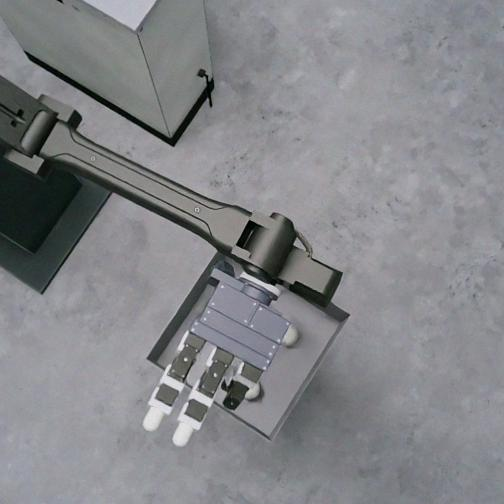

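Request:
move --arm1 '{"target":[-0.772,-0.006,1.070,0.041,-0.008,0.728,-0.685],"speed":0.05}' --arm3 '{"joints":{"joint1_rad":-1.4,"joint2_rad":1.9,"joint3_rad":2.25,"joint4_rad":-1.66},"min_time_s":4}' --cameras '["arm2_cam_wrist","cam_basket"]'

Request:
move --arm1 '{"target":[-0.772,-0.002,1.12,0.041,-0.008,0.728,-0.685],"speed":0.07,"joints":{"hand_index_mcp":0.0,"hand_thumb_mcp":0.37}}' --arm3 '{"joints":{"joint1_rad":0,"joint2_rad":1.7,"joint3_rad":2.1},"min_time_s":4}' --cameras '["arm2_cam_wrist","cam_basket"]'

Scene clock: 1448.67 s.
Joint torques (N m): arm1=[1.49 -25.52 13.29 0.06 1.27 -0.16] | arm2=[3.14 -19.08 6.28 1.01 1.08 -0.06] | arm3=[2.37 -19.96 7.92 0.43 1.09 -0.09]
Heat: arm1: hottest joint2_rad 36 °C; arm2: hottest joint2_rad 37 °C; arm3: hottest joint2_rad 35 °C.
move: arm1 off_target; arm3 done
Joint velocities: within noise
arm1.joint_positions: joint1_rad=-1.582 joint2_rad=+2.531 joint3_rad=+2.736 joint4_rad=-1.421 joint5_rad=+1.502 joint6_rad=-1.913 hand_index_mcp=-0.126 hand_index_abd=-0.102 hand_index_pip=-0.414 hand_index_dip=+0.699 hand_middle_mcp=+0.746 hand_middle_abd=+0.000 hand_middle_pip=+0.576 hand_middle_dip=+0.696 hand_ring_mcp=+0.747 hand_ring_abd=+0.000 hand_ring_pip=+0.576 hand_ring_dip=+0.696 hand_thumb_cmc=-0.573 hand_thumb_axl=+0.678 hand_thumb_mcp=+0.343 hand_thumb_ipl=+0.170 hand_current_limit=+0.400 hand_speed=-0.600
arm1.joint_status: not commanded
arm1.hand_state: goal,goal,goal,goal,goal,goal,goal,goal,goal,goal,goal,goal,goal,goal,goal,goal
arm1.index_mcp_current_ma: -2
arm1.index_abd_current_ma: 1
arm1.index_pip_current_ma: 2
arm1.index_dip_current_ma: 1
arm1.middle_mcp_current_ma: -4
arm1.middle_abd_current_ma: 0
arm1.middle_pip_current_ma: 0
arm1.middle_dip_current_ma: 0
arm1.ring_mcp_current_ma: -3
arm1.ring_abd_current_ma: 0
arm1.ring_pip_current_ma: 0
arm1.ring_dip_current_ma: 0
arm1.thumb_cmc_current_ma: -1
arm1.thumb_axl_current_ma: 0
arm1.thumb_mcp_current_ma: -1
arm1.thumb_ipl_current_ma: 0
arm1.hand_goal_index_mcp: -0.120
arm1.hand_goal_index_abd: -0.106
arm1.hand_goal_index_pip: -0.420
arm1.hand_goal_index_dip: 0.696
arm1.hand_goal_middle_mcp: 0.754
arm1.hand_goal_middle_abd: 0.000
arm1.hand_goal_middle_pip: 0.576
arm1.hand_goal_middle_dip: 0.696
arm1.hand_goal_ring_mcp: 0.754
arm1.hand_goal_ring_abd: 0.000
arm1.hand_goal_ring_pip: 0.576
arm1.hand_goal_ring_dip: 0.696
arm1.hand_goal_thumb_cmc: -0.570
arm1.hand_goal_thumb_axl: 0.678
arm1.hand_goal_thumb_mcp: 0.346
arm1.hand_goal_thumb_ipl: 0.168
arm1.hand: x=-0.7759 y=-0.0132 z=+1.0489 quat_wxyz=(+0.039, -0.026, +0.726, -0.686) (m; scene frame)
arm1.hand_target: x=-0.7731 y=-0.0062 z=+1.0696 quat_wxyz=(+0.053, -0.018, +0.725, -0.687) (m; scene frame)
arm1.hand_status: off_target (0.023 m and 2.1 deg from the pose sent, 0.052 m and 1.9 deg at the start)
arm2: as last shown
arm3.joint_positions: joint1_rad=-1.414 joint2_rad=+1.917 joint3_rad=+2.252 joint4_rad=-1.652 joint5_rad=+1.564 joint6_rad=-1.853 hand_index_mcp=-0.130 hand_index_abd=-0.107 hand_index_pip=+0.065 hand_index_dip=+0.699 hand_middle_mcp=+0.972 hand_middle_abd=-0.001 hand_middle_pip=+0.576 hand_middle_dip=+0.696 hand_ring_mcp=+0.971 hand_ring_abd=-0.001 hand_ring_pip=+0.576 hand_ring_dip=+0.696 hand_thumb_cmc=-0.568 hand_thumb_axl=+0.680 hand_thumb_mcp=+0.297 hand_thumb_ipl=+0.170 hand_current_limit=+0.400 hand_speed=-0.600
arm3.joint_status: all done
arm3.hand_state: goal,goal,goal,goal,goal,goal,goal,goal,goal,goal,goal,goal,goal,goal,goal,goal
arm3.index_mcp_current_ma: -6
arm3.index_abd_current_ma: 0
arm3.index_pip_current_ma: 1
arm3.index_dip_current_ma: 1
arm3.middle_mcp_current_ma: -4
arm3.middle_abd_current_ma: 0
arm3.middle_pip_current_ma: 0
arm3.middle_dip_current_ma: 0
arm3.ring_mcp_current_ma: -5
arm3.ring_abd_current_ma: 0
arm3.ring_pip_current_ma: 0
arm3.ring_dip_current_ma: 0
arm3.thumb_cmc_current_ma: 1
arm3.thumb_axl_current_ma: 1
arm3.thumb_mcp_current_ma: -1
arm3.thumb_ipl_current_ma: 1
arm3.hand_goal_index_mcp: -0.120
arm3.hand_goal_index_abd: -0.106
arm3.hand_goal_index_pip: 0.062
arm3.hand_goal_index_dip: 0.696
arm3.hand_goal_middle_mcp: 0.980
arm3.hand_goal_middle_abd: 0.000
arm3.hand_goal_middle_pip: 0.576
arm3.hand_goal_middle_dip: 0.696
arm3.hand_goal_ring_mcp: 0.980
arm3.hand_goal_ring_abd: 0.000
arm3.hand_goal_ring_pip: 0.576
arm3.hand_goal_ring_dip: 0.696
arm3.hand_goal_thumb_cmc: -0.570
arm3.hand_goal_thumb_axl: 0.678
arm3.hand_goal_thumb_mcp: 0.300
arm3.hand_goal_thumb_ipl: 0.168
arm3.hand: x=+2.2230 y=-0.0973 z=+1.2557 quat_wxyz=(+0.072, -0.094, +0.703, -0.701) (m; scene frame)
arm3.hand_target: x=+2.2164 y=-0.0901 z=+1.2646 quat_wxyz=(+0.077, -0.098, +0.702, -0.701) (m; scene frame)
arm3.hand_status: not commanded
pictures: arm2_cam_wrist, cam_basket
camera_calibration:
arm2_cam_wrist: T_world_to_cam=[[0.823243, 0.252879, 0.508254, 0.123682], [0.509442, -0.72412, -0.464885, 0.838925], [0.250478, 0.64164, -0.724955, 0.970878], [0, 0, 0, 1]] pos_world=[-0.772387, -0.0467474, 1.03098]

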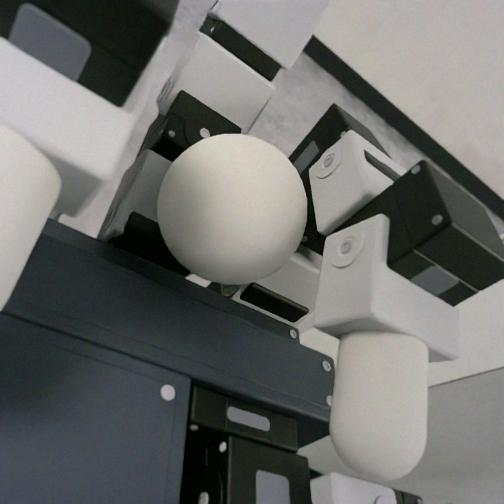

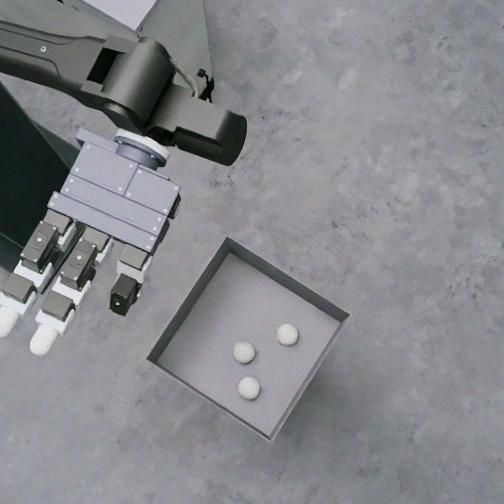

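Scene clock: 1453.13 s.
Joint torques (N m): arm1=[1.96 -26.11 12.79 1.44 1.2 -0.17] | arm2=[3.31 -18.9 6.23 0.99 1.08 -0.07] | arm3=[1.61 -17.2 7.79 0.47 1.08 -0.08]
Heat: arm1: hottest joint2_rad 37 °C; arm2: hottest joint2_rad 37 °C; arm3: hottest joint2_rad 35 °C.
move: arm1 off_target; arm3 done
Joint velocities: within noise
arm1.joint_positions: joint1_rad=-1.582 joint2_rad=+2.531 joint3_rad=+2.842 joint4_rad=-1.381 joint5_rad=+1.508 joint6_rad=-2.086 hand_index_mcp=-0.009 hand_index_abd=-0.102 hand_index_pip=-0.415 hand_index_dip=+0.699 hand_middle_mcp=+0.746 hand_middle_abd=+0.000 hand_middle_pip=+0.576 hand_middle_dip=+0.696 hand_ring_mcp=+0.747 hand_ring_abd=+0.000 hand_ring_pip=+0.576 hand_ring_dip=+0.696 hand_thumb_cmc=-0.573 hand_thumb_axl=+0.678 hand_thumb_mcp=+0.366 hand_thumb_ipl=+0.170 hand_current_limit=+0.400 hand_speed=-0.600
arm1.joint_status: all done
arm1.hand_state: goal,goal,goal,goal,goal,goal,goal,goal,goal,goal,goal,goal,goal,goal,goal,goal
arm1.index_mcp_current_ma: -4
arm1.index_abd_current_ma: 1
arm1.index_pip_current_ma: 1
arm1.index_dip_current_ma: 1
arm1.middle_mcp_current_ma: -4
arm1.middle_abd_current_ma: 0
arm1.middle_pip_current_ma: 0
arm1.middle_dip_current_ma: 0
arm1.ring_mcp_current_ma: -3
arm1.ring_abd_current_ma: 0
arm1.ring_pip_current_ma: 0
arm1.ring_dip_current_ma: 0
arm1.thumb_cmc_current_ma: -1
arm1.thumb_axl_current_ma: 0
arm1.thumb_mcp_current_ma: -2
arm1.thumb_ipl_current_ma: 0
arm1.hand_goal_index_mcp: 0.000
arm1.hand_goal_index_abd: -0.106
arm1.hand_goal_index_pip: -0.420
arm1.hand_goal_index_dip: 0.696
arm1.hand_goal_middle_mcp: 0.754
arm1.hand_goal_middle_abd: 0.000
arm1.hand_goal_middle_pip: 0.576
arm1.hand_goal_middle_dip: 0.696
arm1.hand_goal_ring_mcp: 0.754
arm1.hand_goal_ring_abd: 0.000
arm1.hand_goal_ring_pip: 0.576
arm1.hand_goal_ring_dip: 0.696
arm1.hand_goal_thumb_cmc: -0.570
arm1.hand_goal_thumb_axl: 0.678
arm1.hand_goal_thumb_mcp: 0.370
arm1.hand_goal_thumb_ipl: 0.168
arm1.hand: x=-0.7778 y=-0.0137 z=+1.0934 quat_wxyz=(+0.032, -0.038, +0.722, -0.690) (m; scene frame)
arm1.hand_target: x=-0.7740 y=-0.0022 z=+1.1196 quat_wxyz=(+0.059, -0.022, +0.721, -0.690) (m; scene frame)
arm1.hand_status: off_target (0.030 m and 3.7 deg from the pose sent, 0.072 m and 2.1 deg at the start)
arm2: as last shown
arm3.joint_positions: joint1_rad=-0.002 joint2_rad=+1.722 joint3_rad=+2.103 joint4_rad=-1.652 joint5_rad=+1.564 joint6_rad=-1.853 hand_index_mcp=-0.129 hand_index_abd=-0.107 hand_index_pip=+0.065 hand_index_dip=+0.699 hand_middle_mcp=+0.972 hand_middle_abd=-0.001 hand_middle_pip=+0.576 hand_middle_dip=+0.696 hand_ring_mcp=+0.971 hand_ring_abd=-0.001 hand_ring_pip=+0.576 hand_ring_dip=+0.696 hand_thumb_cmc=-0.568 hand_thumb_axl=+0.680 hand_thumb_mcp=+0.298 hand_thumb_ipl=+0.170 hand_current_limit=+0.400 hand_speed=-0.600
arm3.joint_status: all done
arm3.hand_state: goal,goal,goal,goal,goal,goal,goal,goal,goal,goal,goal,goal,goal,goal,goal,goal
arm3.index_mcp_current_ma: -5
arm3.index_abd_current_ma: 0
arm3.index_pip_current_ma: 1
arm3.index_dip_current_ma: 1
arm3.middle_mcp_current_ma: -4
arm3.middle_abd_current_ma: 0
arm3.middle_pip_current_ma: 0
arm3.middle_dip_current_ma: 0
arm3.ring_mcp_current_ma: -5
arm3.ring_abd_current_ma: 0
arm3.ring_pip_current_ma: 0
arm3.ring_dip_current_ma: 0
arm3.thumb_cmc_current_ma: 0
arm3.thumb_axl_current_ma: 1
arm3.thumb_mcp_current_ma: -1
arm3.thumb_ipl_current_ma: 1
arm3.hand_goal_index_mcp: -0.120
arm3.hand_goal_index_abd: -0.106
arm3.hand_goal_index_pip: 0.062
arm3.hand_goal_index_dip: 0.696
arm3.hand_goal_middle_mcp: 0.980
arm3.hand_goal_middle_abd: 0.000
arm3.hand_goal_middle_pip: 0.576
arm3.hand_goal_middle_dip: 0.696
arm3.hand_goal_ring_mcp: 0.980
arm3.hand_goal_ring_abd: 0.000
arm3.hand_goal_ring_pip: 0.576
arm3.hand_goal_ring_dip: 0.696
arm3.hand_goal_thumb_cmc: -0.570
arm3.hand_goal_thumb_axl: 0.678
arm3.hand_goal_thumb_mcp: 0.300
arm3.hand_goal_thumb_ipl: 0.168
arm3.hand: x=+1.7176 y=+0.4877 z=+1.3055 quat_wxyz=(+0.521, -0.516, +0.487, -0.474) (m; scene frame)
arm3.hand_target: x=+1.7171 y=+0.4784 z=+1.3154 quat_wxyz=(+0.523, -0.516, +0.487, -0.473) (m; scene frame)
arm3.hand_status: not commanded
pictures: arm2_cam_wrist, cam_basket
camera_calibration:
arm2_cam_wrist: T_world_to_cam=[[0.823243, 0.252879, 0.508254, 0.123682], [0.509442, -0.72412, -0.464885, 0.838925], [0.250478, 0.64164, -0.724955, 0.970878], [0, 0, 0, 1]] pos_world=[-0.772387, -0.0467474, 1.03098]

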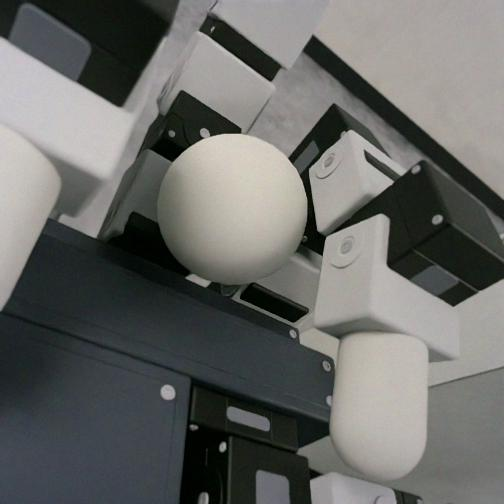

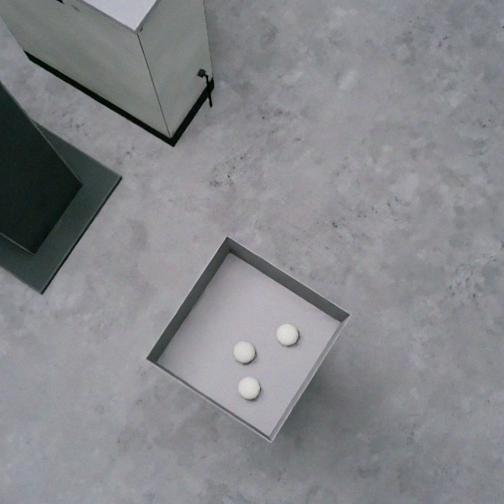

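Request:
move --arm1 '{"target":[-0.84,-0.010,1.15,0.041,-0.008,0.728,-0.685],"speed":0.12}' --arm2 '{"joints":{"hand_speed":-0.8,"hand_middle_mcp":-0.1,"hand_middle_pip":-0.518,"hand_middle_dip":0.043}}' --arm3 '{"joints":{"joint1_rad":1.465,"joint2_rad":1.69,"joint3_rad":2.05},"min_time_s":4}' --cameras '["arm2_cam_wrist"]'

Request:
move --arm1 '{"target":[-0.90,-0.012,1.15,0.041,-0.008,0.728,-0.685],"speed":0.15}' --arm2 '{"joints":{"hand_middle_mcp":-0.16,"hand_middle_pip":-0.76}}' --cameras '["arm2_cam_wrist"]'

Scene clock: 1460.73 s.
Joint torques (N m): arm1=[1.55 -24 9.88 -0.21 1.2 0.02] | arm2=[3.08 -18.61 6.27 1.03 1.05 -0.08] | arm3=[1.49 -17.08 7.87 0.42 1.09 -0.08]
Heat: arm1: hottest joint2_rad 37 °C; arm2: hottest joint2_rad 37 °C; arm3: hottest joint2_rad 34 °C.
move: arm1 off_target; arm2 off_target; arm3 done
Joint velocities: within noise
arm1.joint_positions: joint1_rad=-1.582 joint2_rad=+2.316 joint3_rad=+2.588 joint4_rad=-1.687 joint5_rad=+1.502 joint6_rad=-1.706 hand_index_mcp=-0.009 hand_index_abd=-0.103 hand_index_pip=-0.415 hand_index_dip=+0.699 hand_middle_mcp=+0.745 hand_middle_abd=+0.000 hand_middle_pip=+0.576 hand_middle_dip=+0.696 hand_ring_mcp=+0.747 hand_ring_abd=+0.000 hand_ring_pip=+0.576 hand_ring_dip=+0.696 hand_thumb_cmc=-0.572 hand_thumb_axl=+0.678 hand_thumb_mcp=+0.366 hand_thumb_ipl=+0.170 hand_current_limit=+0.400 hand_speed=-0.600
arm1.joint_status: not commanded
arm1.hand_state: goal,goal,goal,goal,goal,goal,goal,goal,goal,goal,goal,goal,goal,goal,goal,goal
arm1.index_mcp_current_ma: -4
arm1.index_abd_current_ma: 1
arm1.index_pip_current_ma: 1
arm1.index_dip_current_ma: 1
arm1.middle_mcp_current_ma: -4
arm1.middle_abd_current_ma: 0
arm1.middle_pip_current_ma: 0
arm1.middle_dip_current_ma: 0
arm1.ring_mcp_current_ma: -3
arm1.ring_abd_current_ma: 0
arm1.ring_pip_current_ma: 0
arm1.ring_dip_current_ma: 0
arm1.thumb_cmc_current_ma: 0
arm1.thumb_axl_current_ma: 0
arm1.thumb_mcp_current_ma: -2
arm1.thumb_ipl_current_ma: 0
arm1.hand_goal_index_mcp: 0.000
arm1.hand_goal_index_abd: -0.106
arm1.hand_goal_index_pip: -0.420
arm1.hand_goal_index_dip: 0.696
arm1.hand_goal_middle_mcp: 0.754
arm1.hand_goal_middle_abd: 0.000
arm1.hand_goal_middle_pip: 0.576
arm1.hand_goal_middle_dip: 0.696
arm1.hand_goal_ring_mcp: 0.754
arm1.hand_goal_ring_abd: 0.000
arm1.hand_goal_ring_pip: 0.576
arm1.hand_goal_ring_dip: 0.696
arm1.hand_goal_thumb_cmc: -0.570
arm1.hand_goal_thumb_axl: 0.678
arm1.hand_goal_thumb_mcp: 0.370
arm1.hand_goal_thumb_ipl: 0.168
arm1.hand: x=-0.8406 y=-0.0167 z=+1.1398 quat_wxyz=(+0.037, -0.018, +0.727, -0.685) (m; scene frame)
arm1.hand_target: x=-0.8402 y=-0.0102 z=+1.1498 quat_wxyz=(+0.048, -0.014, +0.727, -0.685) (m; scene frame)
arm1.hand_status: off_target (0.012 m and 1.3 deg from the pose sent, 0.084 m and 3.7 deg at the start; a joint's target at an end of its range on 86 of 122 steps)
arm2.joint_positions: joint1_rad=+1.634 joint2_rad=+2.427 joint3_rad=+1.936 joint4_rad=-0.612 joint5_rad=+1.389 joint6_rad=+1.183 hand_index_mcp=-0.340 hand_index_abd=+0.003 hand_index_pip=-0.882 hand_index_dip=+0.408 hand_middle_mcp=-0.067 hand_middle_abd=-0.002 hand_middle_pip=-0.517 hand_middle_dip=+0.046 hand_ring_mcp=-0.339 hand_ring_abd=+0.003 hand_ring_pip=-0.884 hand_ring_dip=+0.409 hand_thumb_cmc=+0.723 hand_thumb_axl=+0.677 hand_thumb_mcp=+0.226 hand_thumb_ipl=+0.168 hand_current_limit=+0.400 hand_speed=-0.800
arm2.joint_status: hand_middle_mcp off_target (ended at -0.067, target -0.100); the others done
arm2.hand_state: goal,goal,goal,goal,blocked,goal,goal,goal,goal,goal,goal,goal,goal,goal,goal,goal
arm2.index_mcp_current_ma: 7
arm2.index_abd_current_ma: 11
arm2.index_pip_current_ma: -1
arm2.index_dip_current_ma: 9
arm2.middle_mcp_current_ma: 165
arm2.middle_abd_current_ma: -8
arm2.middle_pip_current_ma: 6
arm2.middle_dip_current_ma: 10
arm2.ring_mcp_current_ma: 13
arm2.ring_abd_current_ma: 11
arm2.ring_pip_current_ma: -9
arm2.ring_dip_current_ma: 11
arm2.thumb_cmc_current_ma: 40
arm2.thumb_axl_current_ma: -4
arm2.thumb_mcp_current_ma: -2
arm2.thumb_ipl_current_ma: -2
arm2.hand_goal_index_mcp: -0.342
arm2.hand_goal_index_abd: 0.000
arm2.hand_goal_index_pip: -0.882
arm2.hand_goal_index_dip: 0.406
arm2.hand_goal_middle_mcp: -0.100
arm2.hand_goal_middle_abd: 0.000
arm2.hand_goal_middle_pip: -0.518
arm2.hand_goal_middle_dip: 0.044
arm2.hand_goal_ring_mcp: -0.342
arm2.hand_goal_ring_abd: 0.000
arm2.hand_goal_ring_pip: -0.882
arm2.hand_goal_ring_dip: 0.406
arm2.hand_goal_thumb_cmc: 0.714
arm2.hand_goal_thumb_axl: 0.678
arm2.hand_goal_thumb_mcp: 0.226
arm2.hand_goal_thumb_ipl: 0.168
arm2.hand: x=-0.7380 y=+0.0804 z=+0.9782 quat_wxyz=(-0.097, -0.037, +0.761, +0.640) (m; scene frame)
arm2.hand_target: x=-0.7391 y=+0.0704 z=+0.9741 quat_wxyz=(-0.105, -0.037, +0.760, +0.641) (m; scene frame)
arm2.hand_status: not commanded
arm3.joint_positions: joint1_rad=+1.463 joint2_rad=+1.713 joint3_rad=+2.053 joint4_rad=-1.652 joint5_rad=+1.564 joint6_rad=-1.853 hand_index_mcp=-0.128 hand_index_abd=-0.107 hand_index_pip=+0.065 hand_index_dip=+0.699 hand_middle_mcp=+0.972 hand_middle_abd=-0.001 hand_middle_pip=+0.576 hand_middle_dip=+0.696 hand_ring_mcp=+0.971 hand_ring_abd=-0.001 hand_ring_pip=+0.576 hand_ring_dip=+0.696 hand_thumb_cmc=-0.568 hand_thumb_axl=+0.680 hand_thumb_mcp=+0.298 hand_thumb_ipl=+0.170 hand_current_limit=+0.400 hand_speed=-0.600
arm3.joint_status: all done
arm3.hand_state: goal,goal,goal,goal,goal,goal,goal,goal,goal,goal,goal,goal,goal,goal,goal,goal
arm3.index_mcp_current_ma: -5
arm3.index_abd_current_ma: 0
arm3.index_pip_current_ma: 1
arm3.index_dip_current_ma: 1
arm3.middle_mcp_current_ma: -4
arm3.middle_abd_current_ma: 0
arm3.middle_pip_current_ma: 0
arm3.middle_dip_current_ma: 0
arm3.ring_mcp_current_ma: -5
arm3.ring_abd_current_ma: 0
arm3.ring_pip_current_ma: 0
arm3.ring_dip_current_ma: 0
arm3.thumb_cmc_current_ma: 0
arm3.thumb_axl_current_ma: 1
arm3.thumb_mcp_current_ma: -1
arm3.thumb_ipl_current_ma: 1
arm3.hand_goal_index_mcp: -0.120
arm3.hand_goal_index_abd: -0.106
arm3.hand_goal_index_pip: 0.062
arm3.hand_goal_index_dip: 0.696
arm3.hand_goal_middle_mcp: 0.980
arm3.hand_goal_middle_abd: 0.000
arm3.hand_goal_middle_pip: 0.576
arm3.hand_goal_middle_dip: 0.696
arm3.hand_goal_ring_mcp: 0.980
arm3.hand_goal_ring_abd: 0.000
arm3.hand_goal_ring_pip: 0.576
arm3.hand_goal_ring_dip: 0.696
arm3.hand_goal_thumb_cmc: -0.570
arm3.hand_goal_thumb_axl: 0.678
arm3.hand_goal_thumb_mcp: 0.300
arm3.hand_goal_thumb_ipl: 0.168
arm3.hand: x=+1.0484 y=+0.1194 z=+1.2910 quat_wxyz=(+0.705, -0.709, +0.002, -0.018) (m; scene frame)
arm3.hand_target: x=+1.0577 y=+0.1182 z=+1.3012 quat_wxyz=(+0.705, -0.709, +0.004, -0.016) (m; scene frame)
arm3.hand_status: not commanded
pictures: arm2_cam_wrist
camera_calibration:
arm2_cam_wrist: T_world_to_cam=[[0.82344, 0.252839, 0.507956, 0.124139], [0.509218, -0.724199, -0.465009, 0.838876], [0.250289, 0.641567, -0.725084, 0.970862], [0, 0, 0, 1]] pos_world=[-0.772387, -0.0467473, 1.03098]

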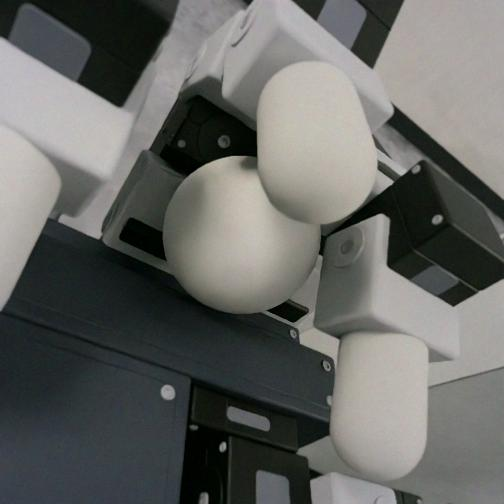

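Scene clock: 1462.17 s.
Joint torques (N m): arm1=[1.85 -22.59 8.77 -0.39 1.3 0.03] | arm2=[3.37 -18.9 6.3 0.9 1.05 -0.04] | arm3=[1.49 -17.08 7.88 0.43 1.08 -0.08]
Heat: arm1: hottest joint2_rad 37 °C; arm2: hottest joint2_rad 37 °C; arm3: hottest joint2_rad 34 °C.
move: arm1 off_target; arm2 off_target
Joint velocities: within noise
arm1.joint_positions: joint1_rad=-1.582 joint2_rad=+2.103 joint3_rad=+2.216 joint4_rad=-1.687 joint5_rad=+1.499 joint6_rad=-1.545 hand_index_mcp=-0.009 hand_index_abd=-0.103 hand_index_pip=-0.415 hand_index_dip=+0.699 hand_middle_mcp=+0.745 hand_middle_abd=+0.000 hand_middle_pip=+0.576 hand_middle_dip=+0.696 hand_ring_mcp=+0.747 hand_ring_abd=+0.000 hand_ring_pip=+0.576 hand_ring_dip=+0.696 hand_thumb_cmc=-0.572 hand_thumb_axl=+0.678 hand_thumb_mcp=+0.366 hand_thumb_ipl=+0.170 hand_current_limit=+0.400 hand_speed=-0.600
arm1.joint_status: not commanded
arm1.hand_state: goal,goal,goal,goal,goal,goal,goal,goal,goal,goal,goal,goal,goal,goal,goal,goal
arm1.index_mcp_current_ma: -4
arm1.index_abd_current_ma: 1
arm1.index_pip_current_ma: 1
arm1.index_dip_current_ma: 1
arm1.middle_mcp_current_ma: -4
arm1.middle_abd_current_ma: 0
arm1.middle_pip_current_ma: 0
arm1.middle_dip_current_ma: 0
arm1.ring_mcp_current_ma: -3
arm1.ring_abd_current_ma: 0
arm1.ring_pip_current_ma: 0
arm1.ring_dip_current_ma: 0
arm1.thumb_cmc_current_ma: 0
arm1.thumb_axl_current_ma: 0
arm1.thumb_mcp_current_ma: -2
arm1.thumb_ipl_current_ma: 0
arm1.hand_goal_index_mcp: 0.000
arm1.hand_goal_index_abd: -0.106
arm1.hand_goal_index_pip: -0.420
arm1.hand_goal_index_dip: 0.696
arm1.hand_goal_middle_mcp: 0.754
arm1.hand_goal_middle_abd: 0.000
arm1.hand_goal_middle_pip: 0.576
arm1.hand_goal_middle_dip: 0.696
arm1.hand_goal_ring_mcp: 0.754
arm1.hand_goal_ring_abd: 0.000
arm1.hand_goal_ring_pip: 0.576
arm1.hand_goal_ring_dip: 0.696
arm1.hand_goal_thumb_cmc: -0.570
arm1.hand_goal_thumb_axl: 0.678
arm1.hand_goal_thumb_mcp: 0.370
arm1.hand_goal_thumb_ipl: 0.168
arm1.hand: x=-0.8983 y=-0.0206 z=+1.1379 quat_wxyz=(+0.034, -0.014, +0.729, -0.684) (m; scene frame)
arm1.hand_target: x=-0.9001 y=-0.0123 z=+1.1499 quat_wxyz=(+0.045, -0.012, +0.728, -0.684) (m; scene frame)
arm1.hand_status: off_target (0.015 m and 1.1 deg from the pose sent, 0.060 m and 1.3 deg at the start; a joint's target at an end of its range on 29 of 43 steps)
arm2.joint_positions: joint1_rad=+1.634 joint2_rad=+2.427 joint3_rad=+1.936 joint4_rad=-0.612 joint5_rad=+1.389 joint6_rad=+1.183 hand_index_mcp=-0.340 hand_index_abd=+0.003 hand_index_pip=-0.882 hand_index_dip=+0.408 hand_middle_mcp=-0.080 hand_middle_abd=-0.007 hand_middle_pip=-0.690 hand_middle_dip=+0.052 hand_ring_mcp=-0.339 hand_ring_abd=+0.003 hand_ring_pip=-0.884 hand_ring_dip=+0.409 hand_thumb_cmc=+0.723 hand_thumb_axl=+0.677 hand_thumb_mcp=+0.226 hand_thumb_ipl=+0.168 hand_current_limit=+0.400 hand_speed=-0.800
arm2.joint_status: hand_middle_mcp off_target (ended at -0.080, target -0.160); hand_middle_pip off_target (ended at -0.690, target -0.760)
arm2.hand_state: goal,goal,goal,goal,blocked,goal,blocked,goal,goal,goal,goal,goal,goal,goal,goal,goal
arm2.index_mcp_current_ma: 7
arm2.index_abd_current_ma: 11
arm2.index_pip_current_ma: -1
arm2.index_dip_current_ma: 9
arm2.middle_mcp_current_ma: 385
arm2.middle_abd_current_ma: -26
arm2.middle_pip_current_ma: 338
arm2.middle_dip_current_ma: 37
arm2.ring_mcp_current_ma: 13
arm2.ring_abd_current_ma: 11
arm2.ring_pip_current_ma: -9
arm2.ring_dip_current_ma: 11
arm2.thumb_cmc_current_ma: 40
arm2.thumb_axl_current_ma: -4
arm2.thumb_mcp_current_ma: -2
arm2.thumb_ipl_current_ma: -2
arm2.hand_goal_index_mcp: -0.342
arm2.hand_goal_index_abd: 0.000
arm2.hand_goal_index_pip: -0.882
arm2.hand_goal_index_dip: 0.406
arm2.hand_goal_middle_mcp: -0.160
arm2.hand_goal_middle_abd: 0.000
arm2.hand_goal_middle_pip: -0.760
arm2.hand_goal_middle_dip: 0.044
arm2.hand_goal_ring_mcp: -0.342
arm2.hand_goal_ring_abd: 0.000
arm2.hand_goal_ring_pip: -0.882
arm2.hand_goal_ring_dip: 0.406
arm2.hand_goal_thumb_cmc: 0.714
arm2.hand_goal_thumb_axl: 0.678
arm2.hand_goal_thumb_mcp: 0.226
arm2.hand_goal_thumb_ipl: 0.168
arm2.hand: x=-0.7380 y=+0.0804 z=+0.9782 quat_wxyz=(-0.097, -0.037, +0.761, +0.640) (m; scene frame)
arm2.hand_target: x=-0.7391 y=+0.0704 z=+0.9741 quat_wxyz=(-0.105, -0.037, +0.760, +0.641) (m; scene frame)
arm2.hand_status: not commanded
arm3: as last shown
arm3.joint_positions: joint1_rad=+1.463 joint2_rad=+1.712 joint3_rad=+2.053 joint4_rad=-1.652 joint5_rad=+1.564 joint6_rad=-1.853 hand_index_mcp=-0.128 hand_index_abd=-0.107 hand_index_pip=+0.065 hand_index_dip=+0.699 hand_middle_mcp=+0.972 hand_middle_abd=-0.001 hand_middle_pip=+0.576 hand_middle_dip=+0.696 hand_ring_mcp=+0.971 hand_ring_abd=-0.001 hand_ring_pip=+0.576 hand_ring_dip=+0.696 hand_thumb_cmc=-0.568 hand_thumb_axl=+0.680 hand_thumb_mcp=+0.298 hand_thumb_ipl=+0.170 hand_current_limit=+0.400 hand_speed=-0.600
arm3.hand: x=+1.0485 y=+0.1194 z=+1.2911 quat_wxyz=(+0.705, -0.709, +0.002, -0.018) (m; scene frame)
pictures: arm2_cam_wrist
camera_calibration:
arm2_cam_wrist: T_world_to_cam=[[0.82344, 0.252839, 0.507956, 0.124139], [0.509218, -0.724199, -0.465009, 0.838876], [0.250289, 0.641567, -0.725084, 0.970862], [0, 0, 0, 1]] pos_world=[-0.772387, -0.0467473, 1.03098]

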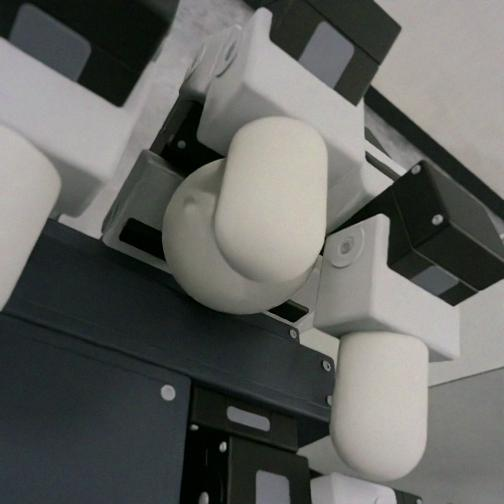

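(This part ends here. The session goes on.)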